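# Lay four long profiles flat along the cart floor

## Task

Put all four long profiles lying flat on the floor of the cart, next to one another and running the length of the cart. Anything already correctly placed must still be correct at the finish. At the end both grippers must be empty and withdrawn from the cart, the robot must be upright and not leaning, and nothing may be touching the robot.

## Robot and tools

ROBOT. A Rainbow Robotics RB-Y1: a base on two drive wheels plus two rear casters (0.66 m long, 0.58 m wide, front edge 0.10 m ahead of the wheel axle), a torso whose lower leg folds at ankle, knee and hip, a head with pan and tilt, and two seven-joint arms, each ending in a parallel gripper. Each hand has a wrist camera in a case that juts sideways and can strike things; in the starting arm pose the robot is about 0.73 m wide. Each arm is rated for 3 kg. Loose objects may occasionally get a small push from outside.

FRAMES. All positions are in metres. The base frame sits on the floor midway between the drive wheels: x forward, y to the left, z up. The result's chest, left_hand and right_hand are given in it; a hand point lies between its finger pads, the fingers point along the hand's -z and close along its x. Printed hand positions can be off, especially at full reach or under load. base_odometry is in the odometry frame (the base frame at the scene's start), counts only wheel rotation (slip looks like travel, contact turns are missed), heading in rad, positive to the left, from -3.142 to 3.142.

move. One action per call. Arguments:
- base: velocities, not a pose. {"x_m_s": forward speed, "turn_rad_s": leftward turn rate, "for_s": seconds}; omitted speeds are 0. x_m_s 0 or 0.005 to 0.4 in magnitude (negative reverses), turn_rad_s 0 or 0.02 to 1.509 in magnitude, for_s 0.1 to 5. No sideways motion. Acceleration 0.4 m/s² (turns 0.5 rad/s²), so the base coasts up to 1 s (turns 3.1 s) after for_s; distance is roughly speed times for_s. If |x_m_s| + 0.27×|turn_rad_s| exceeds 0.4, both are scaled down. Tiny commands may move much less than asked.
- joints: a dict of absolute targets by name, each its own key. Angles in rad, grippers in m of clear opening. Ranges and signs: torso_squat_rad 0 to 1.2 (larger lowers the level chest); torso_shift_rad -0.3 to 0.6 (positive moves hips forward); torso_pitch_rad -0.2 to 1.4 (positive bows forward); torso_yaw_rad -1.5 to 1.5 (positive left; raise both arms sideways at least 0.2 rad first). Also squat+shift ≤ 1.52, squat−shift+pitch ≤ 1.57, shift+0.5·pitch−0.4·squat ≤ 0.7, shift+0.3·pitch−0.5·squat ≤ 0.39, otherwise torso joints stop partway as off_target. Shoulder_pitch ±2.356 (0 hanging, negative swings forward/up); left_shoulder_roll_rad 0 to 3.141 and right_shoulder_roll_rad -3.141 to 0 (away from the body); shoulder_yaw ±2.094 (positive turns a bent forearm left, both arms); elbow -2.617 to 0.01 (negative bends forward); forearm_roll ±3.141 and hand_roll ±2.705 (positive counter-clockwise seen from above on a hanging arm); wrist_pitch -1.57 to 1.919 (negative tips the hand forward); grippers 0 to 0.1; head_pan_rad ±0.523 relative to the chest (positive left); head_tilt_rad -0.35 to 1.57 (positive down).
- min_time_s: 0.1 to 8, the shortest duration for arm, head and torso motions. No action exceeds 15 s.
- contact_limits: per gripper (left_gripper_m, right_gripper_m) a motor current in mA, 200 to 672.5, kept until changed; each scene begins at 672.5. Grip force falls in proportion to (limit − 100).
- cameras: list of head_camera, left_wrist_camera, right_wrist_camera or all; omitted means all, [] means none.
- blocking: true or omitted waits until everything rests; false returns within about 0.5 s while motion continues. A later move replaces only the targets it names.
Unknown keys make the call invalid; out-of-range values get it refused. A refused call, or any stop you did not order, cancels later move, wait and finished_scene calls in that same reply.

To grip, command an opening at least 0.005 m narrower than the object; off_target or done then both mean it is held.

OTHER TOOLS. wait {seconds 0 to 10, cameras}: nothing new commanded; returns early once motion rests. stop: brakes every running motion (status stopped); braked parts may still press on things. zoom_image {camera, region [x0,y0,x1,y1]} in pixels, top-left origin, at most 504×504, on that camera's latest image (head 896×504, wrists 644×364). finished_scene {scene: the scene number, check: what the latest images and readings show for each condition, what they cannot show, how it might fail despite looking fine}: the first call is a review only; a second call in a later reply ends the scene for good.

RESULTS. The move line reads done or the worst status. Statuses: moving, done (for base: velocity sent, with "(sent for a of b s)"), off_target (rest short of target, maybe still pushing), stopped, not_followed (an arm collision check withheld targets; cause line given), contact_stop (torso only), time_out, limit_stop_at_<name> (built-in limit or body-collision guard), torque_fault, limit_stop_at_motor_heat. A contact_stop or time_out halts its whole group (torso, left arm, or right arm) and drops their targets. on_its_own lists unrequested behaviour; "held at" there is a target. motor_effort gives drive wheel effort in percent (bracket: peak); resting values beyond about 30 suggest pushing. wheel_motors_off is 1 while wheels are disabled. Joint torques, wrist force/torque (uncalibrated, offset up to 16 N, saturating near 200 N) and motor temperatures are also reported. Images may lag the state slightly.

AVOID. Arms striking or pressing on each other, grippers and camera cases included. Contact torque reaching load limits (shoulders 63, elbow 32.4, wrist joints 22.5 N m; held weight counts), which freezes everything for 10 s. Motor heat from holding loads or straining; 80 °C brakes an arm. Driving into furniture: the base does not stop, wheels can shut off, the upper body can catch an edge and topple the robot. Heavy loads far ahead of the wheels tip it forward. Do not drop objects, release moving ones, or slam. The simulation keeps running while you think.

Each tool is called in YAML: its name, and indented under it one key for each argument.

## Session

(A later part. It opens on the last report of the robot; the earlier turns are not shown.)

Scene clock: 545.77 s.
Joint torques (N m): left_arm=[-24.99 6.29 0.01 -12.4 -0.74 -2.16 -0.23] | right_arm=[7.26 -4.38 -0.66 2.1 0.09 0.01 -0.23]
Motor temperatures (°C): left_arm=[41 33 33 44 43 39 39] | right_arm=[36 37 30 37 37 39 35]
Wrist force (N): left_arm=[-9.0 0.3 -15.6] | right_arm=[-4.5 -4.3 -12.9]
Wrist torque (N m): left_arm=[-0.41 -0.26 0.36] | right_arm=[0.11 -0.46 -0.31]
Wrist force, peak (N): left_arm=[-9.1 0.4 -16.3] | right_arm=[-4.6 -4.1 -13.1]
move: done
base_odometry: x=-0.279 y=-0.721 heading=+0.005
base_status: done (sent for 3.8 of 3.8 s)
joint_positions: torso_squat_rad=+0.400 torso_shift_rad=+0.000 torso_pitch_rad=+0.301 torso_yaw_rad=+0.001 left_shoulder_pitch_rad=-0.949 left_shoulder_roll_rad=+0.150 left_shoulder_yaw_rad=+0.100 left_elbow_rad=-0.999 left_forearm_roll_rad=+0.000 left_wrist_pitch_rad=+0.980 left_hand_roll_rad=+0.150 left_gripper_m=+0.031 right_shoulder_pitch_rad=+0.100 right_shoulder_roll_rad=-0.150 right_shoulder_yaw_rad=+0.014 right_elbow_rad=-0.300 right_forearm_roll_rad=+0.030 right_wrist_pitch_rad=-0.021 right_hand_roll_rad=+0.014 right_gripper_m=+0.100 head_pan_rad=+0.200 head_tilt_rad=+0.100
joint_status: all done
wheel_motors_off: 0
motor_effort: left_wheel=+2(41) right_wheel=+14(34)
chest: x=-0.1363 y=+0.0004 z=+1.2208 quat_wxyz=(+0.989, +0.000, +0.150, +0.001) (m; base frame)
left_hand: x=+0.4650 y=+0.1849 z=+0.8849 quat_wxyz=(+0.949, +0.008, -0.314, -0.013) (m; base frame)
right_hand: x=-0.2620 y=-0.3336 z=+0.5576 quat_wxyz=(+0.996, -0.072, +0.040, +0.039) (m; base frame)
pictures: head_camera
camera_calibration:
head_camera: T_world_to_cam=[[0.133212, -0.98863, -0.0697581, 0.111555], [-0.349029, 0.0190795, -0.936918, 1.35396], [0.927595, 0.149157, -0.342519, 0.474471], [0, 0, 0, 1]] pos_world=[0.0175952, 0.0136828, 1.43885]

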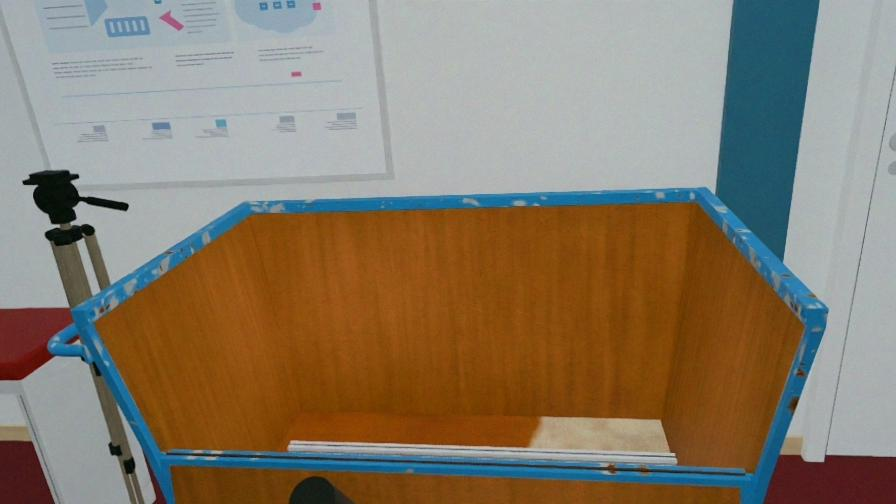

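move:
  base: {"x_m_s":0.3,"for_s":2.25}
  joints: {"left_shoulder_pitch_rad":-1.135,"left_elbow_rad":-0.788,"left_wrist_pitch_rad":1.62,"left_shoulder_roll_rad":0.18,"left_shoulder_yaw_rad":0.225,"left_forearm_roll_rad":0.05,"left_hand_roll_rad":0.035,"head_pan_rad":-0.1,"head_tilt_rad":0.3}
  min_time_s: 2
  cameras: []

move:
  joints: {"torso_squat_rad":0.7,"torso_shift_rad":0.25,"torso_pitch_rad":0.7,"left_wrist_pitch_rad":1.223}
  cameras: ["head_camera"]

Scene clock: 556.83 s.
Joint torques (N m): left_arm=[-24.84 7.99 1.14 -9.32 0.21 0.18 -0.25] | right_arm=[7.56 -4.77 -0.87 1.86 0.23 -0.05 -0.13]
Motor temperatures (°C): left_arm=[41 33 33 44 43 39 39] | right_arm=[36 37 30 37 37 39 35]
Wrist force (N): left_arm=[-0.5 0.9 -18.1] | right_arm=[-4.3 -4.0 -13.0]
Wrist torque (N m): left_arm=[-0.51 -0.21 0.21] | right_arm=[0.07 -0.44 -0.30]
Wrist force, peak (N): left_arm=[-2.9 0.1 -19.0] | right_arm=[-4.5 -4.0 -13.2]
move: done
base_odometry: x=+0.401 y=-0.717 heading=+0.006
base_status: done (sent for 2.27 of 2.27 s)
joint_positions: torso_squat_rad=+0.400 torso_shift_rad=+0.000 torso_pitch_rad=+0.300 torso_yaw_rad=+0.001 left_shoulder_pitch_rad=-1.134 left_shoulder_roll_rad=+0.179 left_shoulder_yaw_rad=+0.225 left_elbow_rad=-0.787 left_forearm_roll_rad=+0.050 left_wrist_pitch_rad=+1.620 left_hand_roll_rad=+0.035 left_gripper_m=+0.031 right_shoulder_pitch_rad=+0.100 right_shoulder_roll_rad=-0.150 right_shoulder_yaw_rad=+0.014 right_elbow_rad=-0.300 right_forearm_roll_rad=+0.030 right_wrist_pitch_rad=-0.021 right_hand_roll_rad=+0.014 right_gripper_m=+0.100 head_pan_rad=-0.100 head_tilt_rad=+0.300
joint_status: all done
wheel_motors_off: 0
motor_effort: left_wheel=+7(43) right_wheel=-9(48)
chest: x=-0.1363 y=+0.0004 z=+1.2208 quat_wxyz=(+0.989, +0.000, +0.150, +0.001) (m; base frame)
left_hand: x=+0.3564 y=+0.1974 z=+0.8715 quat_wxyz=(+1.000, +0.003, +0.015, -0.019) (m; base frame)
right_hand: x=-0.2620 y=-0.3336 z=+0.5576 quat_wxyz=(+0.996, -0.072, +0.040, +0.039) (m; base frame)
pictures: none
No camera images: "cameras" was empty.

Scene clock: 559.43 s.
Joint torques (N m): left_arm=[-18.86 5.43 1.19 -9.19 -0.19 0.21 -0.08] | right_arm=[16.8 -3.93 0.31 5.82 0.1 0.72 -0.39]
Motor temperatures (°C): left_arm=[41 33 33 44 43 39 39] | right_arm=[36 37 30 37 37 39 35]
Wrist force (N): left_arm=[-0.2 0.6 -18.2] | right_arm=[-2.1 -4.3 -12.4]
Wrist torque (N m): left_arm=[-0.42 -0.19 0.18] | right_arm=[0.10 -0.34 -0.27]
Wrist force, peak (N): left_arm=[-0.9 0.2 -19.6] | right_arm=[-4.6 -4.1 -13.0]
move: done
base_odometry: x=+0.401 y=-0.717 heading=+0.006
base_status: not commanded
joint_positions: torso_squat_rad=+0.700 torso_shift_rad=+0.250 torso_pitch_rad=+0.701 torso_yaw_rad=+0.001 left_shoulder_pitch_rad=-1.134 left_shoulder_roll_rad=+0.179 left_shoulder_yaw_rad=+0.225 left_elbow_rad=-0.787 left_forearm_roll_rad=+0.050 left_wrist_pitch_rad=+1.223 left_hand_roll_rad=+0.035 left_gripper_m=+0.031 right_shoulder_pitch_rad=+0.100 right_shoulder_roll_rad=-0.150 right_shoulder_yaw_rad=+0.014 right_elbow_rad=-0.300 right_forearm_roll_rad=+0.030 right_wrist_pitch_rad=-0.021 right_hand_roll_rad=+0.014 right_gripper_m=+0.100 head_pan_rad=-0.100 head_tilt_rad=+0.300
joint_status: all done
wheel_motors_off: 0
motor_effort: left_wheel=+5(12) right_wheel=-9(12)
chest: x=+0.1041 y=+0.0003 z=+1.0358 quat_wxyz=(+0.939, +0.000, +0.343, +0.001) (m; base frame)
left_hand: x=+0.5100 y=+0.1907 z=+0.5014 quat_wxyz=(+1.000, -0.012, +0.017, -0.017) (m; base frame)
right_hand: x=-0.2701 y=-0.3336 z=+0.4740 quat_wxyz=(+0.968, -0.063, +0.237, +0.053) (m; base frame)
pictures: head_camera
camera_calibration:
head_camera: T_world_to_cam=[[-0.129242, -0.987721, 0.0877713, -0.0647826], [-0.810687, 0.0542745, -0.582959, 0.944028], [0.571037, -0.146498, -0.807747, 0.747358], [0, 0, 0, 1]] pos_world=[0.330169, -0.00573721, 1.15969]

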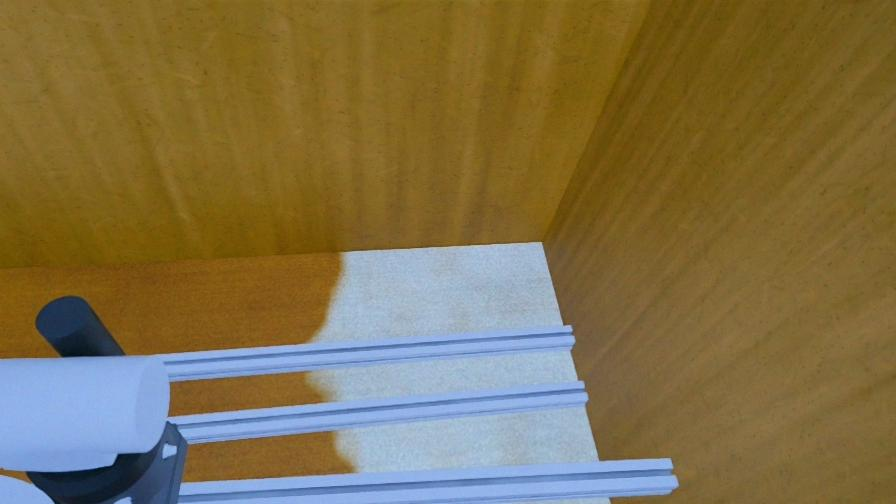

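move:
  joints: {"torso_squat_rad":0.8,"torso_shift_rad":0.34,"torso_pitch_rad":0.82,"left_shoulder_pitch_rad":-1.105,"left_wrist_pitch_rad":1.073,"left_hand_roll_rad":0.095,"left_shoulder_roll_rad":0.19,"head_pan_rad":0.1}
  min_time_s: 1.2
  cameras: ["head_camera"]

Scene clock: 571.37 s.
Joint torques (N m): left_arm=[-14.59 4.94 0.66 -8.37 -0.11 0.03 0.24] | right_arm=[18.96 -3.71 -0.64 7 0.1 1.11 -0.36]
Motor temperatures (°C): left_arm=[41 33 33 44 43 39 39] | right_arm=[36 37 30 37 37 39 35]
Wrist force (N): left_arm=[-1.1 0.5 -19.2] | right_arm=[-1.3 -4.1 -11.9]
Wrist torque (N m): left_arm=[-0.43 -0.28 0.18] | right_arm=[0.07 -0.26 -0.28]
Wrist force, peak (N): left_arm=[-1.1 0.6 -19.5] | right_arm=[-2.1 -4.5 -12.6]
move: done
base_odometry: x=+0.401 y=-0.717 heading=+0.006
base_status: not commanded
joint_positions: torso_squat_rad=+0.800 torso_shift_rad=+0.340 torso_pitch_rad=+0.821 torso_yaw_rad=+0.001 left_shoulder_pitch_rad=-1.104 left_shoulder_roll_rad=+0.189 left_shoulder_yaw_rad=+0.225 left_elbow_rad=-0.787 left_forearm_roll_rad=+0.050 left_wrist_pitch_rad=+1.073 left_hand_roll_rad=+0.095 left_gripper_m=+0.031 right_shoulder_pitch_rad=+0.100 right_shoulder_roll_rad=-0.150 right_shoulder_yaw_rad=+0.014 right_elbow_rad=-0.300 right_forearm_roll_rad=+0.030 right_wrist_pitch_rad=-0.021 right_hand_roll_rad=+0.014 right_gripper_m=+0.100 head_pan_rad=+0.100 head_tilt_rad=+0.300
joint_status: all done
wheel_motors_off: 0
motor_effort: left_wheel=+5(6) right_wheel=-5(10)
chest: x=+0.1611 y=+0.0003 z=+0.9513 quat_wxyz=(+0.917, +0.000, +0.399, +0.001) (m; base frame)
left_hand: x=+0.5190 y=+0.2019 z=+0.3614 quat_wxyz=(+1.000, -0.008, +0.014, +0.019) (m; base frame)
right_hand: x=-0.2777 y=-0.3336 z=+0.4382 quat_wxyz=(+0.952, -0.059, +0.295, +0.057) (m; base frame)
pictures: head_camera
camera_calibration:
head_camera: T_world_to_cam=[[0.018037, -0.998906, -0.0431363, 0.0464177], [-0.878739, 0.00474339, -0.477279, 0.851579], [0.476961, 0.0465142, -0.877693, 0.727897], [0, 0, 0, 1]] pos_world=[0.4003, 0.00847002, 1.04731]

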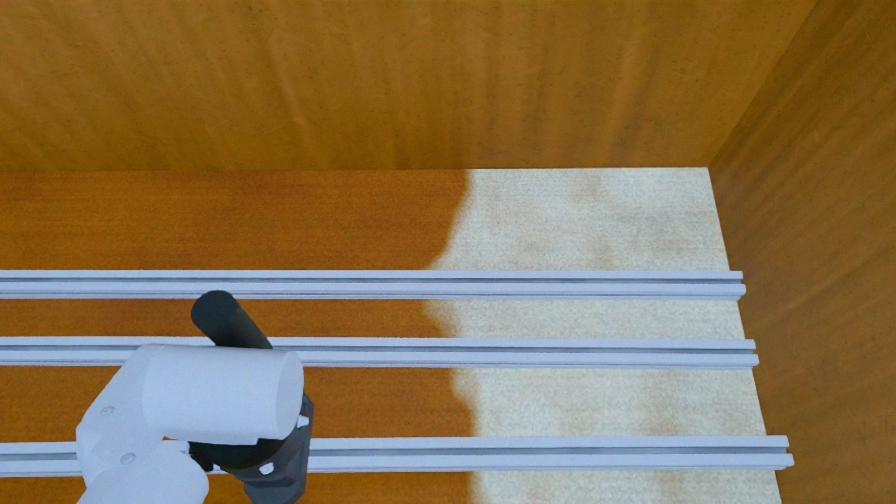

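move:
  joints: {"torso_squat_rad":0.83,"torso_shift_rad":0.362,"torso_pitch_rad":0.848,"left_shoulder_pitch_rad":-1.094,"left_wrist_pitch_rad":1.022,"left_hand_roll_rad":0.083,"left_shoulder_roll_rad":0.172,"head_pan_rad":0.5}
  min_time_s: 1.2
  cameras: ["head_camera"]

zoom_image:
  camera: "head_camera"
  region: [50, 200, 450, 430]

move:
  joints: {"head_pan_rad":0}
  cameras: ["head_camera"]

zoom_image:
  camera: "head_camera"
  region: [496, 240, 896, 470]

Scene clock: 581.37 s.
Joint torques (N m): left_arm=[-12.29 1.95 0.81 -7.91 -0.09 0.06 0.22] | right_arm=[19.72 -3.62 -0.37 7.3 -0.07 1.15 -0.29]
Motor temperatures (°C): left_arm=[40 33 33 43 43 39 39] | right_arm=[36 37 30 37 37 39 35]
Wrist force (N): left_arm=[-0.7 0.4 -18.6] | right_arm=[-1.2 -4.3 -11.8]
Wrist torque (N m): left_arm=[-0.41 -0.23 0.18] | right_arm=[0.10 -0.29 -0.28]
Wrist force, peak (N): left_arm=[-1.0 0.3 -19.3] | right_arm=[-1.3 -4.2 -12.0]
move: done
base_odometry: x=+0.401 y=-0.717 heading=+0.006
base_status: not commanded
joint_positions: torso_squat_rad=+0.830 torso_shift_rad=+0.362 torso_pitch_rad=+0.848 torso_yaw_rad=+0.001 left_shoulder_pitch_rad=-1.093 left_shoulder_roll_rad=+0.172 left_shoulder_yaw_rad=+0.225 left_elbow_rad=-0.787 left_forearm_roll_rad=+0.050 left_wrist_pitch_rad=+1.022 left_hand_roll_rad=+0.083 left_gripper_m=+0.031 right_shoulder_pitch_rad=+0.100 right_shoulder_roll_rad=-0.150 right_shoulder_yaw_rad=+0.014 right_elbow_rad=-0.300 right_forearm_roll_rad=+0.030 right_wrist_pitch_rad=-0.021 right_hand_roll_rad=+0.014 right_gripper_m=+0.100 head_pan_rad=+0.500 head_tilt_rad=+0.300
joint_status: all done
wheel_motors_off: 0
motor_effort: left_wheel=+5(6) right_wheel=-7(9)
chest: x=+0.1715 y=+0.0003 z=+0.9269 quat_wxyz=(+0.911, +0.000, +0.412, +0.001) (m; base frame)
left_hand: x=+0.5145 y=+0.1921 z=+0.3229 quat_wxyz=(+1.000, -0.016, +0.011, +0.013) (m; base frame)
right_hand: x=-0.2814 y=-0.3336 z=+0.4263 quat_wxyz=(+0.948, -0.059, +0.308, +0.057) (m; base frame)
pictures: head_camera
camera_calibration:
head_camera: T_world_to_cam=[[0.271665, -0.902997, -0.332857, 0.26171], [-0.879992, -0.093049, -0.465785, 0.838311], [0.389631, 0.419449, -0.819909, 0.664943], [0, 0, 0, 1]] pos_world=[0.407528, 0.0354178, 1.02278]

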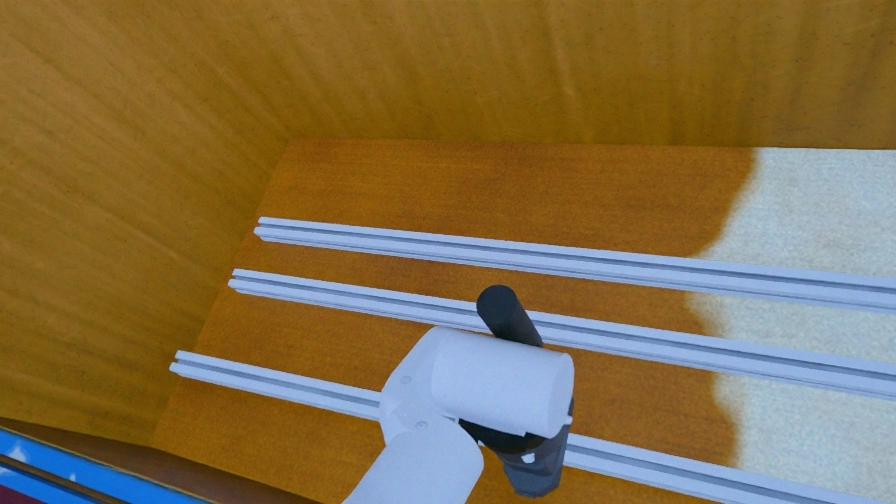

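Scaled by 1.260 from the camera's 896x504 image, which has a finer 1280x720 frame.

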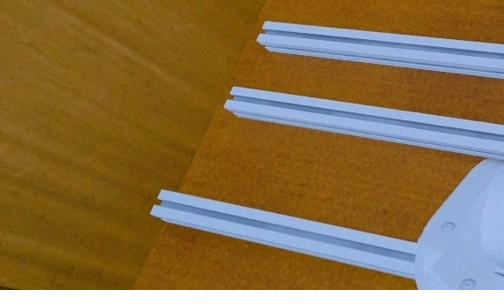

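Scene clock: 582.37 s.
Joint torques (N m): left_arm=[-12.52 1.59 0.58 -7.91 -0.16 -0.13 -0.11] | right_arm=[19.48 -3.48 0.22 7.21 -0.05 1.24 -0.15]
Motor temperatures (°C): left_arm=[40 33 33 43 43 39 39] | right_arm=[36 37 30 37 37 39 35]
Wrist force (N): left_arm=[-1.2 0.5 -18.5] | right_arm=[-1.2 -4.1 -11.5]
Wrist torque (N m): left_arm=[-0.42 -0.30 0.19] | right_arm=[0.07 -0.28 -0.26]
Wrist force, peak (N): left_arm=[-0.8 0.5 -18.9] | right_arm=[-1.3 -4.5 -11.8]
move: done
base_odometry: x=+0.401 y=-0.717 heading=+0.006
base_status: not commanded
joint_positions: torso_squat_rad=+0.830 torso_shift_rad=+0.362 torso_pitch_rad=+0.848 torso_yaw_rad=+0.001 left_shoulder_pitch_rad=-1.093 left_shoulder_roll_rad=+0.172 left_shoulder_yaw_rad=+0.225 left_elbow_rad=-0.787 left_forearm_roll_rad=+0.050 left_wrist_pitch_rad=+1.022 left_hand_roll_rad=+0.083 left_gripper_m=+0.031 right_shoulder_pitch_rad=+0.100 right_shoulder_roll_rad=-0.150 right_shoulder_yaw_rad=+0.014 right_elbow_rad=-0.300 right_forearm_roll_rad=+0.030 right_wrist_pitch_rad=-0.021 right_hand_roll_rad=+0.014 right_gripper_m=+0.100 head_pan_rad=+0.000 head_tilt_rad=+0.300
joint_status: all done
wheel_motors_off: 0
motor_effort: left_wheel=+5(6) right_wheel=-5(8)
chest: x=+0.1715 y=+0.0003 z=+0.9269 quat_wxyz=(+0.911, +0.000, +0.412, +0.001) (m; base frame)
left_hand: x=+0.5145 y=+0.1921 z=+0.3229 quat_wxyz=(+1.000, -0.016, +0.011, +0.013) (m; base frame)
right_hand: x=-0.2814 y=-0.3336 z=+0.4263 quat_wxyz=(+0.948, -0.059, +0.308, +0.057) (m; base frame)
pictures: head_camera
camera_calibration:
head_camera: T_world_to_cam=[[-0.0492216, -0.998297, 0.0313099, -0.0100958], [-0.890498, 0.029667, -0.454018, 0.829511], [0.452316, -0.0502289, -0.890442, 0.717655], [0, 0, 0, 1]] pos_world=[0.413574, 0.00135925, 1.01596]

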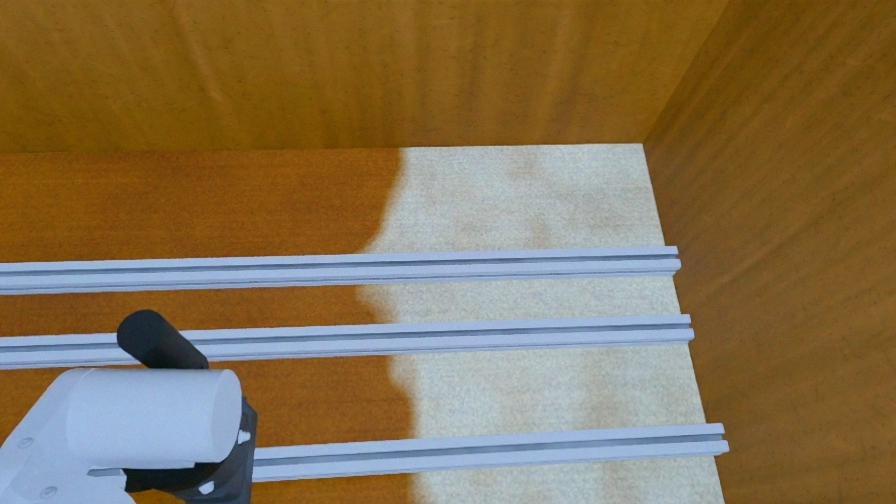

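Scaled by 1.260 from the camera's 896x504 image, which has a finer 1280x720 frame.

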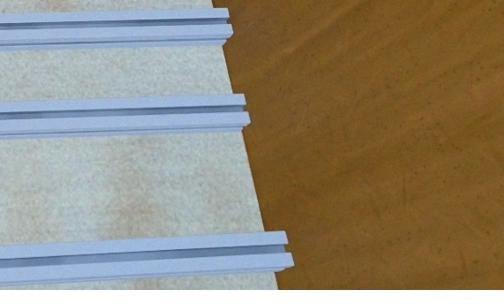

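move:
  joints: {"torso_squat_rad":0.845,"torso_shift_rad":0.372,"torso_pitch_rad":0.862,"left_shoulder_pitch_rad":-1.089,"left_wrist_pitch_rad":1.0,"left_shoulder_roll_rad":0.178}
  cameras: ["head_camera"]
  min_time_s: 1.5

Scene clock: 601.03 s.
Joint torques (N m): left_arm=[-11.51 5.32 1.15 -7.77 -0.1 0.12 -0.19] | right_arm=[19.97 -3.63 0.01 7.42 0.14 1.24 -0.15]
Motor temperatures (°C): left_arm=[39 33 33 43 43 39 39] | right_arm=[37 37 30 38 37 39 35]
Wrist force (N): left_arm=[-0.7 0.2 -17.9] | right_arm=[-1.1 -4.1 -11.5]
Wrist torque (N m): left_arm=[-0.85 -0.22 0.22] | right_arm=[0.09 -0.25 -0.28]
Wrist force, peak (N): left_arm=[-1.2 0.5 -19.1] | right_arm=[-1.2 -4.3 -12.0]
move: done
base_odometry: x=+0.401 y=-0.717 heading=+0.006
base_status: not commanded
joint_positions: torso_squat_rad=+0.845 torso_shift_rad=+0.372 torso_pitch_rad=+0.862 torso_yaw_rad=+0.001 left_shoulder_pitch_rad=-1.089 left_shoulder_roll_rad=+0.177 left_shoulder_yaw_rad=+0.225 left_elbow_rad=-0.788 left_forearm_roll_rad=+0.050 left_wrist_pitch_rad=+1.000 left_hand_roll_rad=+0.083 left_gripper_m=+0.031 right_shoulder_pitch_rad=+0.100 right_shoulder_roll_rad=-0.150 right_shoulder_yaw_rad=+0.014 right_elbow_rad=-0.300 right_forearm_roll_rad=+0.030 right_wrist_pitch_rad=-0.021 right_hand_roll_rad=+0.014 right_gripper_m=+0.100 head_pan_rad=+0.000 head_tilt_rad=+0.300
joint_status: all done
wheel_motors_off: 0
motor_effort: left_wheel=+5(6) right_wheel=-6(9)
chest: x=+0.1759 y=+0.0003 z=+0.9147 quat_wxyz=(+0.908, +0.000, +0.418, +0.001) (m; base frame)
left_hand: x=+0.5136 y=+0.1964 z=+0.3049 quat_wxyz=(+1.000, -0.014, +0.008, +0.015) (m; base frame)
right_hand: x=-0.2839 y=-0.3336 z=+0.4204 quat_wxyz=(+0.946, -0.058, +0.315, +0.058) (m; base frame)
pictures: head_camera
camera_calibration:
head_camera: T_world_to_cam=[[-0.048783, -0.998297, 0.031992, -0.0102007], [-0.896732, 0.0296688, -0.441579, 0.81759], [0.439878, -0.0502298, -0.896652, 0.71267], [0, 0, 0, 1]] pos_world=[0.419173, 0.00135699, 1.00037]

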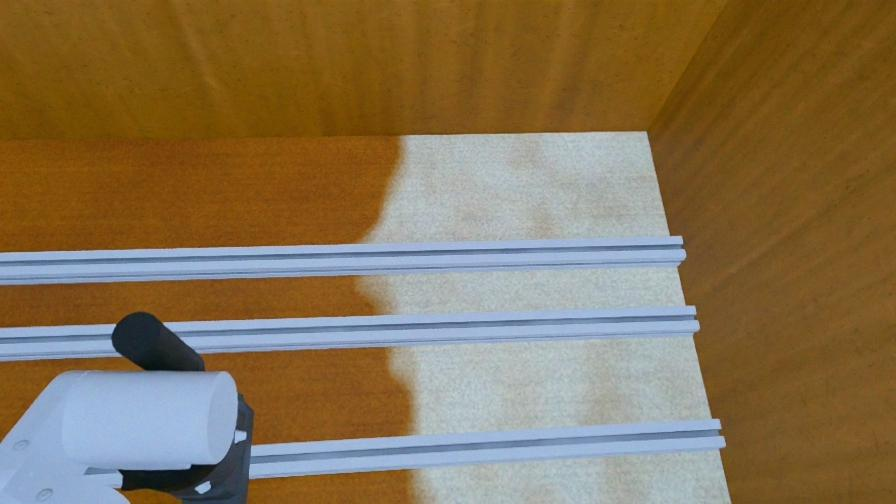

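move:
  joints: {"torso_squat_rad":0.85,"torso_shift_rad":0.374,"torso_pitch_rad":0.87,"left_shoulder_pitch_rad":-1.087,"left_wrist_pitch_rad":0.99}
  cameras: ["head_camera"]
  min_time_s: 1

Scene clock: 606.73 s.
Joint torques (N m): left_arm=[6.29 0.65 -0.01 -0.89 -0.46 -0.3 0.03] | right_arm=[19.91 -3.64 -0.16 7.64 -0.02 1.41 -0.26]
Motor temperatures (°C): left_arm=[39 33 33 42 43 39 39] | right_arm=[37 37 30 38 37 39 35]
Wrist force (N): left_arm=[-1.5 0.2 -18.1] | right_arm=[-0.9 -4.1 -11.5]
Wrist torque (N m): left_arm=[-0.89 -0.24 -0.03] | right_arm=[0.06 -0.25 -0.28]
Wrist force, peak (N): left_arm=[-0.7 -0.3 -18.6] | right_arm=[-1.1 -4.1 -11.8]
move: done
base_odometry: x=+0.401 y=-0.717 heading=+0.006
base_status: not commanded
joint_positions: torso_squat_rad=+0.850 torso_shift_rad=+0.373 torso_pitch_rad=+0.866 torso_yaw_rad=+0.002 left_shoulder_pitch_rad=-1.091 left_shoulder_roll_rad=+0.179 left_shoulder_yaw_rad=+0.225 left_elbow_rad=-0.789 left_forearm_roll_rad=+0.050 left_wrist_pitch_rad=+0.990 left_hand_roll_rad=+0.083 left_gripper_m=+0.031 right_shoulder_pitch_rad=+0.100 right_shoulder_roll_rad=-0.150 right_shoulder_yaw_rad=+0.014 right_elbow_rad=-0.300 right_forearm_roll_rad=+0.030 right_wrist_pitch_rad=-0.021 right_hand_roll_rad=+0.014 right_gripper_m=+0.100 head_pan_rad=+0.000 head_tilt_rad=+0.300
joint_status: all done
wheel_motors_off: 0
motor_effort: left_wheel=+4(6) right_wheel=-6(9)
chest: x=+0.1759 y=-0.0001 z=+0.9111 quat_wxyz=(+0.908, +0.000, +0.420, +0.001) (m; base frame)
left_hand: x=+0.5159 y=+0.1968 z=+0.3012 quat_wxyz=(+1.000, -0.014, +0.003, +0.015) (m; base frame)
right_hand: x=-0.2859 y=-0.3334 z=+0.4183 quat_wxyz=(+0.945, -0.058, +0.316, +0.058) (m; base frame)
pictures: head_camera
camera_calibration:
head_camera: T_world_to_cam=[[-0.0487255, -0.99833, 0.0310174, -0.00961505], [-0.898517, 0.0302488, -0.437895, 0.81295], [0.436226, -0.0492063, -0.898491, 0.711735], [0, 0, 0, 1]] pos_world=[0.419503, 0.000832077, 0.995773]

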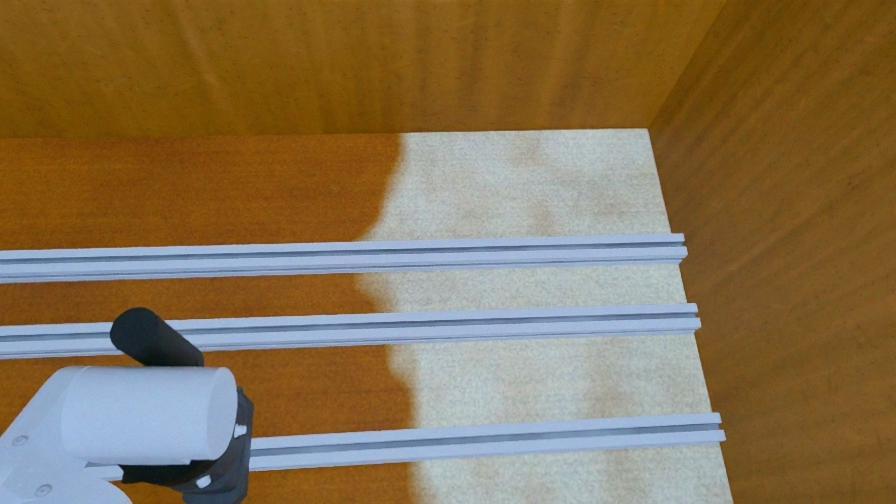

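move:
  joints: {"torso_squat_rad":0.857,"torso_shift_rad":0.378,"torso_pitch_rad":0.88,"left_shoulder_pitch_rad":-1.085,"left_wrist_pitch_rad":0.985}
  cameras: ["head_camera"]
  min_time_s: 1

zoom_image:
  camera: "head_camera"
  region: [560, 200, 780, 480]

Scene clock: 610.87 s.
Joint torques (N m): left_arm=[8.7 -1.38 0.22 -1.25 -0.62 -0.21 0.11] | right_arm=[20.08 -3.67 0.05 7.22 0.12 1.14 -0.48]
Motor temperatures (°C): left_arm=[39 33 33 42 43 38 39] | right_arm=[37 37 30 38 37 39 35]
Wrist force (N): left_arm=[-1.2 0.2 -18.2] | right_arm=[-1.3 -4.3 -11.4]
Wrist torque (N m): left_arm=[-0.74 -0.26 0.16] | right_arm=[0.08 -0.31 -0.28]
Wrist force, peak (N): left_arm=[-1.5 0.4 -18.6] | right_arm=[-1.3 -4.3 -11.8]
move: contact_stop
base_odometry: x=+0.401 y=-0.717 heading=+0.006
base_status: not commanded
joint_positions: torso_squat_rad=+0.853 torso_shift_rad=+0.371 torso_pitch_rad=+0.862 torso_yaw_rad=+0.003 left_shoulder_pitch_rad=-1.090 left_shoulder_roll_rad=+0.179 left_shoulder_yaw_rad=+0.225 left_elbow_rad=-0.789 left_forearm_roll_rad=+0.050 left_wrist_pitch_rad=+0.985 left_hand_roll_rad=+0.083 left_gripper_m=+0.031 right_shoulder_pitch_rad=+0.100 right_shoulder_roll_rad=-0.150 right_shoulder_yaw_rad=+0.014 right_elbow_rad=-0.300 right_forearm_roll_rad=+0.030 right_wrist_pitch_rad=-0.021 right_hand_roll_rad=+0.014 right_gripper_m=+0.100 head_pan_rad=+0.000 head_tilt_rad=+0.300
joint_status: torso_squat_rad contact_stop (moved +0.003 of +0.007); torso_shift_rad contact_stop (moved -0.002 of +0.005); torso_pitch_rad contact_stop (moved -0.004 of +0.014); the others done
wheel_motors_off: 0
motor_effort: left_wheel=-11(18) right_wheel=+0(9)
chest: x=+0.1737 y=-0.0001 z=+0.9110 quat_wxyz=(+0.909, +0.001, +0.418, +0.001) (m; base frame)
left_hand: x=+0.5166 y=+0.1981 z=+0.3024 quat_wxyz=(+1.000, -0.013, -0.001, +0.015) (m; base frame)
right_hand: x=-0.2857 y=-0.3333 z=+0.4159 quat_wxyz=(+0.946, -0.057, +0.314, +0.058) (m; base frame)
pictures: head_camera
camera_calibration:
head_camera: T_world_to_cam=[[-0.0480305, -0.9984, 0.0298308, -0.0087424], [-0.896629, 0.0299351, -0.44177, 0.814156], [0.440171, -0.0479656, -0.896632, 0.710215], [0, 0, 0, 1]] pos_world=[0.41696, 0.000965668, 0.996732]

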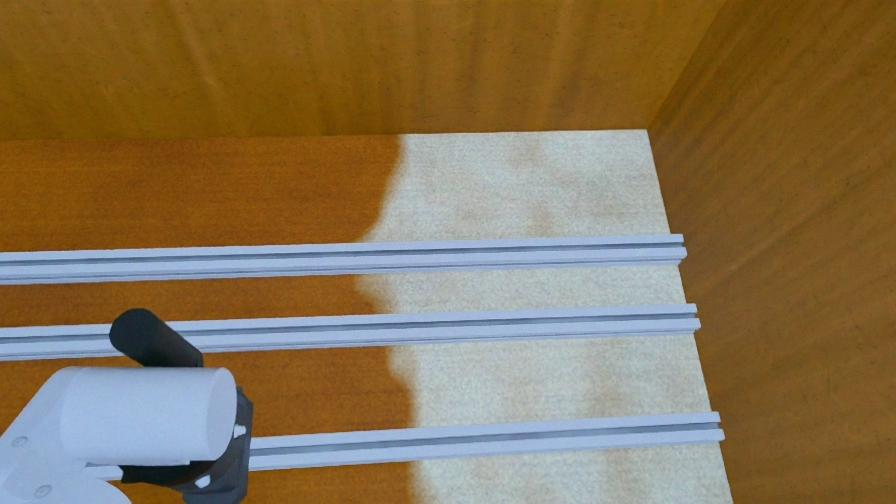

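Scaled by 1.800 from the camera's 896x504 image, which has a finer 1280x720 frame.

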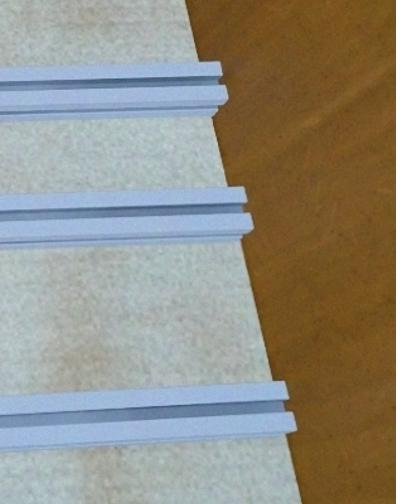

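move:
  joints: {"head_tilt_rad":1.0,"head_pan_rad":0.25}

Scene clock: 621.47 s.
Joint torques (N m): left_arm=[9.25 -1.22 0.08 -1.49 -0.5 0.13 -0.11] | right_arm=[19.81 -3.24 -0.29 7.44 0.12 1.25 -0.45]
Motor temperatures (°C): left_arm=[38 33 33 41 43 38 39] | right_arm=[37 37 30 38 37 39 35]
Wrist force (N): left_arm=[-1.3 0.6 -18.2] | right_arm=[-1.2 -4.1 -11.6]
Wrist torque (N m): left_arm=[-0.74 -0.24 0.15] | right_arm=[0.07 -0.29 -0.27]
Wrist force, peak (N): left_arm=[-1.1 0.9 -18.6] | right_arm=[-1.0 -4.2 -11.8]
move: done
base_odometry: x=+0.401 y=-0.717 heading=+0.006
base_status: not commanded
joint_positions: torso_squat_rad=+0.853 torso_shift_rad=+0.371 torso_pitch_rad=+0.862 torso_yaw_rad=+0.003 left_shoulder_pitch_rad=-1.090 left_shoulder_roll_rad=+0.179 left_shoulder_yaw_rad=+0.225 left_elbow_rad=-0.789 left_forearm_roll_rad=+0.050 left_wrist_pitch_rad=+0.985 left_hand_roll_rad=+0.083 left_gripper_m=+0.031 right_shoulder_pitch_rad=+0.100 right_shoulder_roll_rad=-0.150 right_shoulder_yaw_rad=+0.014 right_elbow_rad=-0.300 right_forearm_roll_rad=+0.030 right_wrist_pitch_rad=-0.021 right_hand_roll_rad=+0.014 right_gripper_m=+0.100 head_pan_rad=+0.250 head_tilt_rad=+1.000
joint_status: all done
wheel_motors_off: 0
motor_effort: left_wheel=-11(12) right_wheel=-1(4)
chest: x=+0.1737 y=-0.0001 z=+0.9110 quat_wxyz=(+0.909, +0.001, +0.418, +0.001) (m; base frame)
left_hand: x=+0.5166 y=+0.1981 z=+0.3024 quat_wxyz=(+1.000, -0.013, -0.001, +0.015) (m; base frame)
right_hand: x=-0.2857 y=-0.3333 z=+0.4159 quat_wxyz=(+0.946, -0.057, +0.314, +0.058) (m; base frame)
pictures: head_camera, left_wrist_camera, right_wrist_camera
camera_calibration:
head_camera: T_world_to_cam=[[0.146321, -0.9801, -0.134144, 0.0931934], [-0.95853, -0.173994, 0.225713, 0.151336], [-0.244562, 0.0955541, -0.964914, 1.01292], [0, 0, 0, 1]] pos_world=[0.379145, 0.0208819, 0.955722]
left_wrist_camera: T_world_to_cam=[[0.997995, 0.0521286, 0.0358987, -0.537345], [0.0273071, -0.866289, 0.498795, 0.0386524], [0.0571002, -0.496815, -0.865976, 0.409628], [0, 0, 0, 1]] pos_world=[0.511822, 0.265005, 0.354738]
right_wrist_camera: T_world_to_cam=[[-0.80195, -0.0577786, 0.594591, -0.493982], [0.144004, 0.947265, 0.286274, 0.268004], [-0.579776, 0.315201, -0.751338, 0.325961], [0, 0, 0, 1]] pos_world=[-0.245758, -0.385155, 0.461902]

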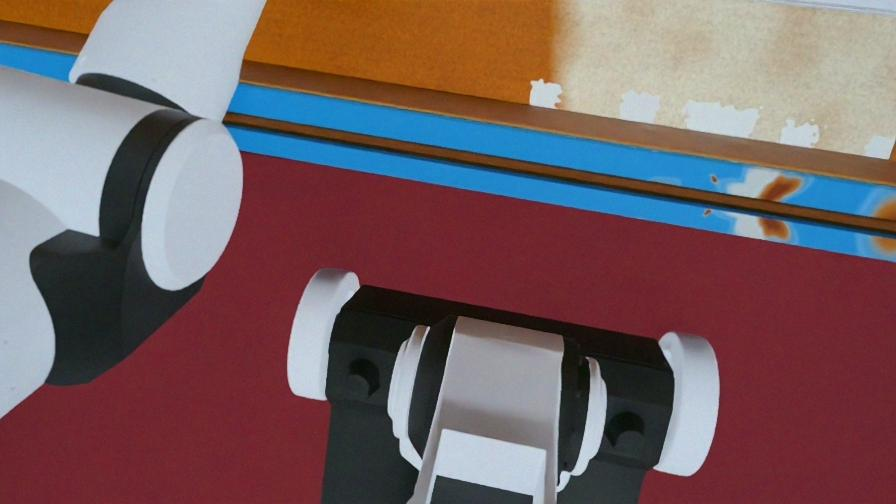

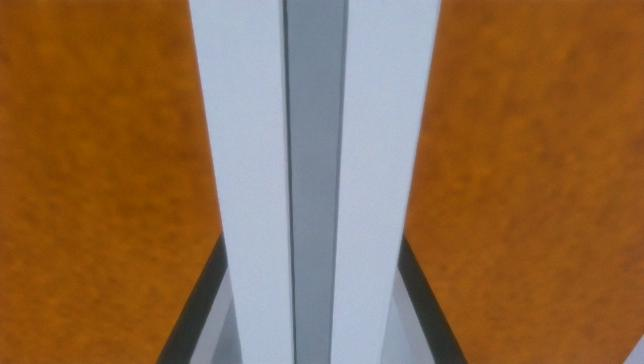

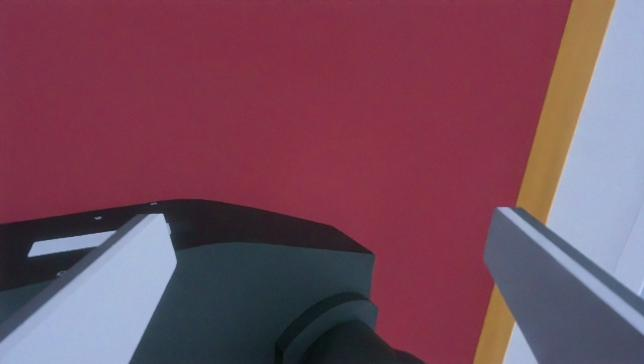

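move:
  joints: {"torso_squat_rad":0.81,"torso_shift_rad":0.362,"torso_pitch_rad":0.86,"head_tilt_rad":0.3,"head_pan_rad":0}
  cameras: []

move:
  joints: {"left_shoulder_pitch_rad":-1.105,"left_elbow_rad":-0.648,"left_wrist_pitch_rad":0.893}
  cameras: []
  min_time_s: 1

move:
  joints: {"torso_squat_rad":0.83,"torso_shift_rad":0.371,"torso_pitch_rad":0.86}
  cameras: ["head_camera"]

Scene clock: 634.13 s.
Joint torques (N m): left_arm=[-12.19 2.43 0.57 -7.77 -0.2 -0.02 0.07] | right_arm=[19.53 -3.45 -0.13 7.3 0.07 1.12 -0.37]
Motor temperatures (°C): left_arm=[38 33 33 41 43 38 39] | right_arm=[37 37 30 38 37 39 35]
Wrist force (N): left_arm=[-1.2 0.5 -19.0] | right_arm=[-1.2 -4.3 -11.5]
Wrist torque (N m): left_arm=[-0.48 -0.28 0.22] | right_arm=[0.08 -0.28 -0.27]
Wrist force, peak (N): left_arm=[-3.7 0.8 -20.2] | right_arm=[-1.1 -4.2 -12.0]
move: done
base_odometry: x=+0.401 y=-0.717 heading=+0.006
base_status: not commanded
joint_positions: torso_squat_rad=+0.810 torso_shift_rad=+0.362 torso_pitch_rad=+0.860 torso_yaw_rad=+0.003 left_shoulder_pitch_rad=-1.085 left_shoulder_roll_rad=+0.178 left_shoulder_yaw_rad=+0.225 left_elbow_rad=-0.788 left_forearm_roll_rad=+0.050 left_wrist_pitch_rad=+0.985 left_hand_roll_rad=+0.083 left_gripper_m=+0.031 right_shoulder_pitch_rad=+0.100 right_shoulder_roll_rad=-0.150 right_shoulder_yaw_rad=+0.014 right_elbow_rad=-0.300 right_forearm_roll_rad=+0.030 right_wrist_pitch_rad=-0.021 right_hand_roll_rad=+0.014 right_gripper_m=+0.100 head_pan_rad=+0.000 head_tilt_rad=+0.300
joint_status: all done
wheel_motors_off: 0
motor_effort: left_wheel=+0(11) right_wheel=+0(4)
chest: x=+0.1776 y=+0.0002 z=+0.9336 quat_wxyz=(+0.909, +0.000, +0.417, +0.001) (m; base frame)
left_hand: x=+0.5173 y=+0.1988 z=+0.3236 quat_wxyz=(+1.000, -0.013, +0.001, +0.016) (m; base frame)
right_hand: x=-0.2810 y=-0.3335 z=+0.4381 quat_wxyz=(+0.946, -0.058, +0.314, +0.058) (m; base frame)
pictures: none
No camera images: "cameras" was empty.

Scene clock: 635.43 s.
Joint torques (N m): left_arm=[-13.67 2.37 0.9 -6.16 -0.36 -1.39 -0.1] | right_arm=[19.6 -3.62 -0.48 7.15 0 1.39 -0.25]
Motor temperatures (°C): left_arm=[38 33 33 41 43 38 39] | right_arm=[37 37 30 38 37 39 35]
Wrist force (N): left_arm=[-6.5 2.5 -2.3] | right_arm=[-1.1 -4.2 -11.5]
Wrist torque (N m): left_arm=[-0.63 -0.35 0.17] | right_arm=[0.07 -0.27 -0.27]
Wrist force, peak (N): left_arm=[-1.3 0.7 -19.1] | right_arm=[-1.3 -4.3 -11.8]
move: done
base_odometry: x=+0.401 y=-0.717 heading=+0.006
base_status: not commanded
joint_positions: torso_squat_rad=+0.810 torso_shift_rad=+0.362 torso_pitch_rad=+0.860 torso_yaw_rad=+0.003 left_shoulder_pitch_rad=-1.104 left_shoulder_roll_rad=+0.178 left_shoulder_yaw_rad=+0.225 left_elbow_rad=-0.648 left_forearm_roll_rad=+0.050 left_wrist_pitch_rad=+0.893 left_hand_roll_rad=+0.083 left_gripper_m=+0.031 right_shoulder_pitch_rad=+0.100 right_shoulder_roll_rad=-0.150 right_shoulder_yaw_rad=+0.014 right_elbow_rad=-0.300 right_forearm_roll_rad=+0.030 right_wrist_pitch_rad=-0.021 right_hand_roll_rad=+0.014 right_gripper_m=+0.100 head_pan_rad=+0.000 head_tilt_rad=+0.300
joint_status: all done
wheel_motors_off: 0
motor_effort: left_wheel=+1(1) right_wheel=+0(2)
chest: x=+0.1775 y=+0.0002 z=+0.9337 quat_wxyz=(+0.909, +0.000, +0.417, +0.001) (m; base frame)
left_hand: x=+0.4937 y=+0.1981 z=+0.3030 quat_wxyz=(+1.000, -0.012, +0.016, +0.016) (m; base frame)
right_hand: x=-0.2810 y=-0.3335 z=+0.4381 quat_wxyz=(+0.946, -0.058, +0.314, +0.058) (m; base frame)
pictures: none
No camera images: "cameras" was empty.

Scene clock: 636.90 s.
Joint torques (N m): left_arm=[-3.36 5.42 0.06 -0.99 -1.25 -4 0.03] | right_arm=[20.1 -3.18 -0.42 7.37 -0.09 1.29 -0.24]
Motor temperatures (°C): left_arm=[38 33 33 41 43 39 39] | right_arm=[37 37 30 38 37 39 35]
Wrist force (N): left_arm=[-22.3 -6.8 59.4] | right_arm=[-1.3 -4.1 -11.5]
Wrist torque (N m): left_arm=[-0.23 -1.11 0.14] | right_arm=[0.06 -0.29 -0.27]
Wrist force, peak (N): left_arm=[-81.8 -1.5 198.0] | right_arm=[-1.1 -4.4 -12.1]
move: contact_stop
base_odometry: x=+0.401 y=-0.717 heading=+0.006
base_status: not commanded
joint_positions: torso_squat_rad=+0.830 torso_shift_rad=+0.365 torso_pitch_rad=+0.848 torso_yaw_rad=+0.005 left_shoulder_pitch_rad=-1.107 left_shoulder_roll_rad=+0.177 left_shoulder_yaw_rad=+0.225 left_elbow_rad=-0.649 left_forearm_roll_rad=+0.050 left_wrist_pitch_rad=+0.894 left_hand_roll_rad=+0.083 left_gripper_m=+0.030 right_shoulder_pitch_rad=+0.100 right_shoulder_roll_rad=-0.150 right_shoulder_yaw_rad=+0.014 right_elbow_rad=-0.300 right_forearm_roll_rad=+0.030 right_wrist_pitch_rad=-0.021 right_hand_roll_rad=+0.014 right_gripper_m=+0.100 head_pan_rad=+0.000 head_tilt_rad=+0.300
joint_status: torso_squat_rad contact_stop (moved +0.020 of +0.020); torso_shift_rad contact_stop (moved +0.003 of +0.009); the others done
wheel_motors_off: 0
motor_effort: left_wheel=+6(31) right_wheel=+4(7)
chest: x=+0.1726 y=+0.0001 z=+0.9264 quat_wxyz=(+0.911, +0.001, +0.411, +0.002) (m; base frame)
left_hand: x=+0.4983 y=+0.1984 z=+0.3009 quat_wxyz=(+1.000, -0.012, +0.008, +0.016) (m; base frame)
right_hand: x=-0.2792 y=-0.3332 z=+0.4244 quat_wxyz=(+0.948, -0.057, +0.308, +0.059) (m; base frame)
pictures: head_camera
camera_calibration:
head_camera: T_world_to_cam=[[-0.0469769, -0.998502, 0.0280631, -0.0076485], [-0.890348, 0.029119, -0.454348, 0.830546], [0.45285, -0.0463297, -0.890382, 0.716513], [0, 0, 0, 1]] pos_world=[0.414643, 0.00137412, 1.01554]

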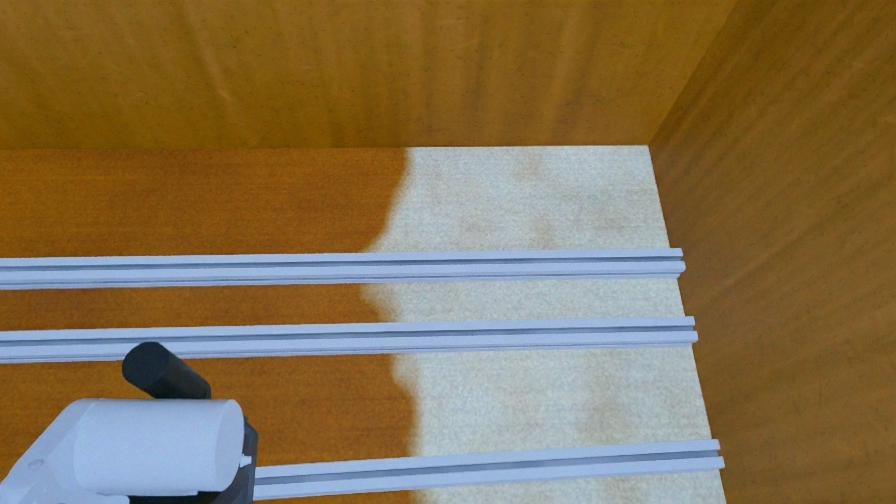

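move:
  joints: {"torso_squat_rad":0.82,"torso_shift_rad":0.365,"torso_pitch_rad":0.856}
  cameras: []

move:
  joints: {"left_gripper_m":0.055}
  cameras: ["head_camera","left_wrist_camera"]

Scene clock: 640.23 s.
Joint torques (N m): left_arm=[-3.48 5.14 0.78 -1.09 -1.39 0.02 -0.09] | right_arm=[19.78 -3.8 -1.03 7.12 -0.04 1.01 -0.3]
Motor temperatures (°C): left_arm=[38 33 33 41 43 39 39] | right_arm=[37 37 30 38 37 39 35]
Wrist force (N): left_arm=[-3.8 -4.4 17.6] | right_arm=[-1.2 -4.2 -11.7]
Wrist torque (N m): left_arm=[-0.41 -0.90 0.11] | right_arm=[0.08 -0.32 -0.26]
Wrist force, peak (N): left_arm=[-22.6 -6.2 60.0] | right_arm=[-1.1 -4.5 -11.9]
move: done
base_odometry: x=+0.401 y=-0.717 heading=+0.006
base_status: not commanded
joint_positions: torso_squat_rad=+0.820 torso_shift_rad=+0.365 torso_pitch_rad=+0.855 torso_yaw_rad=+0.005 left_shoulder_pitch_rad=-1.107 left_shoulder_roll_rad=+0.177 left_shoulder_yaw_rad=+0.225 left_elbow_rad=-0.649 left_forearm_roll_rad=+0.050 left_wrist_pitch_rad=+0.893 left_hand_roll_rad=+0.083 left_gripper_m=+0.031 right_shoulder_pitch_rad=+0.100 right_shoulder_roll_rad=-0.150 right_shoulder_yaw_rad=+0.014 right_elbow_rad=-0.300 right_forearm_roll_rad=+0.030 right_wrist_pitch_rad=-0.021 right_hand_roll_rad=+0.014 right_gripper_m=+0.100 head_pan_rad=+0.000 head_tilt_rad=+0.300
joint_status: all done
wheel_motors_off: 0
motor_effort: left_wheel=+0(7) right_wheel=-1(2)
chest: x=+0.1757 y=+0.0001 z=+0.9297 quat_wxyz=(+0.910, +0.001, +0.415, +0.002) (m; base frame)
left_hand: x=+0.4972 y=+0.1982 z=+0.3018 quat_wxyz=(+1.000, -0.012, +0.011, +0.016) (m; base frame)
right_hand: x=-0.2798 y=-0.3333 z=+0.4311 quat_wxyz=(+0.947, -0.057, +0.311, +0.059) (m; base frame)
pictures: none
No camera images: "cameras" was empty.

Scene clock: 641.03 s.
Joint torques (N m): left_arm=[-8.65 5.34 0.25 -3.98 -0.92 -5.49 0.21] | right_arm=[20.15 -3.25 -0.04 7.12 0.06 1.03 -0.25]
Motor temperatures (°C): left_arm=[38 33 33 41 43 39 39] | right_arm=[37 37 30 38 37 39 35]
Wrist force (N): left_arm=[-29.0 -3.0 57.3] | right_arm=[-1.3 -4.4 -11.6]
Wrist torque (N m): left_arm=[-0.04 -1.38 0.22] | right_arm=[0.10 -0.29 -0.26]
Wrist force, peak (N): left_arm=[-46.3 -4.8 92.8] | right_arm=[0.7 -4.6 -12.2]
move: done
base_odometry: x=+0.401 y=-0.717 heading=+0.006
base_status: not commanded
joint_positions: torso_squat_rad=+0.820 torso_shift_rad=+0.364 torso_pitch_rad=+0.854 torso_yaw_rad=+0.005 left_shoulder_pitch_rad=-1.105 left_shoulder_roll_rad=+0.177 left_shoulder_yaw_rad=+0.225 left_elbow_rad=-0.648 left_forearm_roll_rad=+0.050 left_wrist_pitch_rad=+0.894 left_hand_roll_rad=+0.083 left_gripper_m=+0.055 right_shoulder_pitch_rad=+0.100 right_shoulder_roll_rad=-0.150 right_shoulder_yaw_rad=+0.014 right_elbow_rad=-0.300 right_forearm_roll_rad=+0.030 right_wrist_pitch_rad=-0.021 right_hand_roll_rad=+0.014 right_gripper_m=+0.100 head_pan_rad=+0.000 head_tilt_rad=+0.300
joint_status: all done
wheel_motors_off: 0
motor_effort: left_wheel=+12(18) right_wheel=+0(13)
chest: x=+0.1753 y=+0.0001 z=+0.9299 quat_wxyz=(+0.910, +0.001, +0.414, +0.002) (m; base frame)
left_hand: x=+0.4957 y=+0.1987 z=+0.3019 quat_wxyz=(+1.000, -0.012, +0.013, +0.016) (m; base frame)
right_hand: x=-0.2797 y=-0.3332 z=+0.4309 quat_wxyz=(+0.947, -0.057, +0.311, +0.059) (m; base frame)
pictures: head_camera, left_wrist_camera
camera_calibration:
head_camera: T_world_to_cam=[[-0.0467814, -0.998501, 0.0284212, -0.00795463], [-0.893196, 0.0290752, -0.448727, 0.829828], [0.447227, -0.0463778, -0.893217, 0.722062], [0, 0, 0, 1]] pos_world=[0.4179, 0.00141757, 1.01755]
left_wrist_camera: T_world_to_cam=[[0.998498, 0.0541813, 0.0081198, -0.508814], [0.0430315, -0.867333, 0.495865, 0.0332598], [0.0339092, -0.494771, -0.868361, 0.422452], [0, 0, 0, 1]] pos_world=[0.492293, 0.265433, 0.35448]

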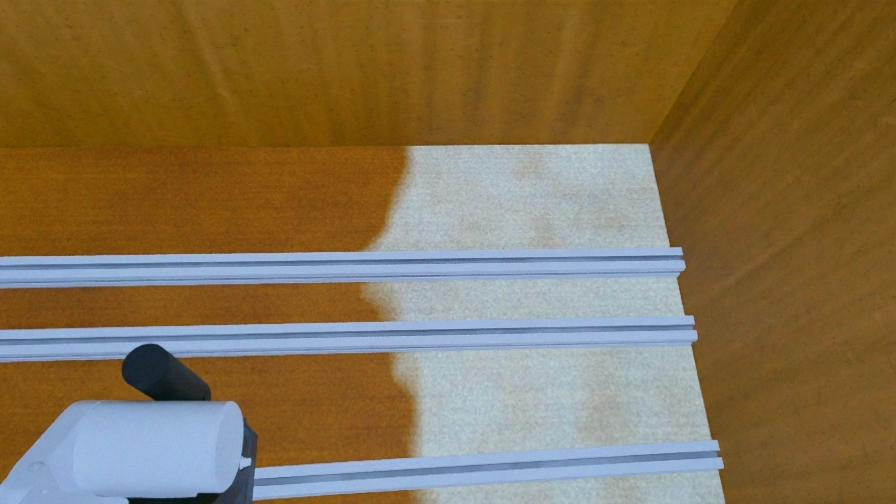

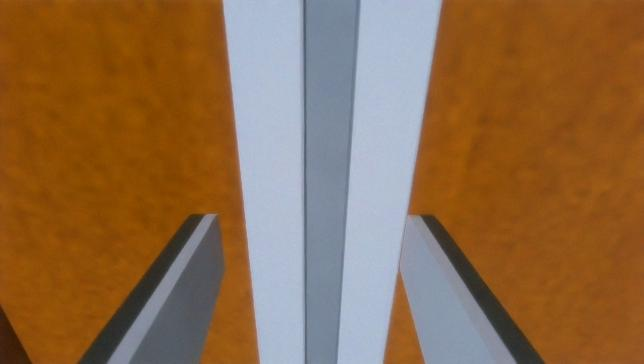

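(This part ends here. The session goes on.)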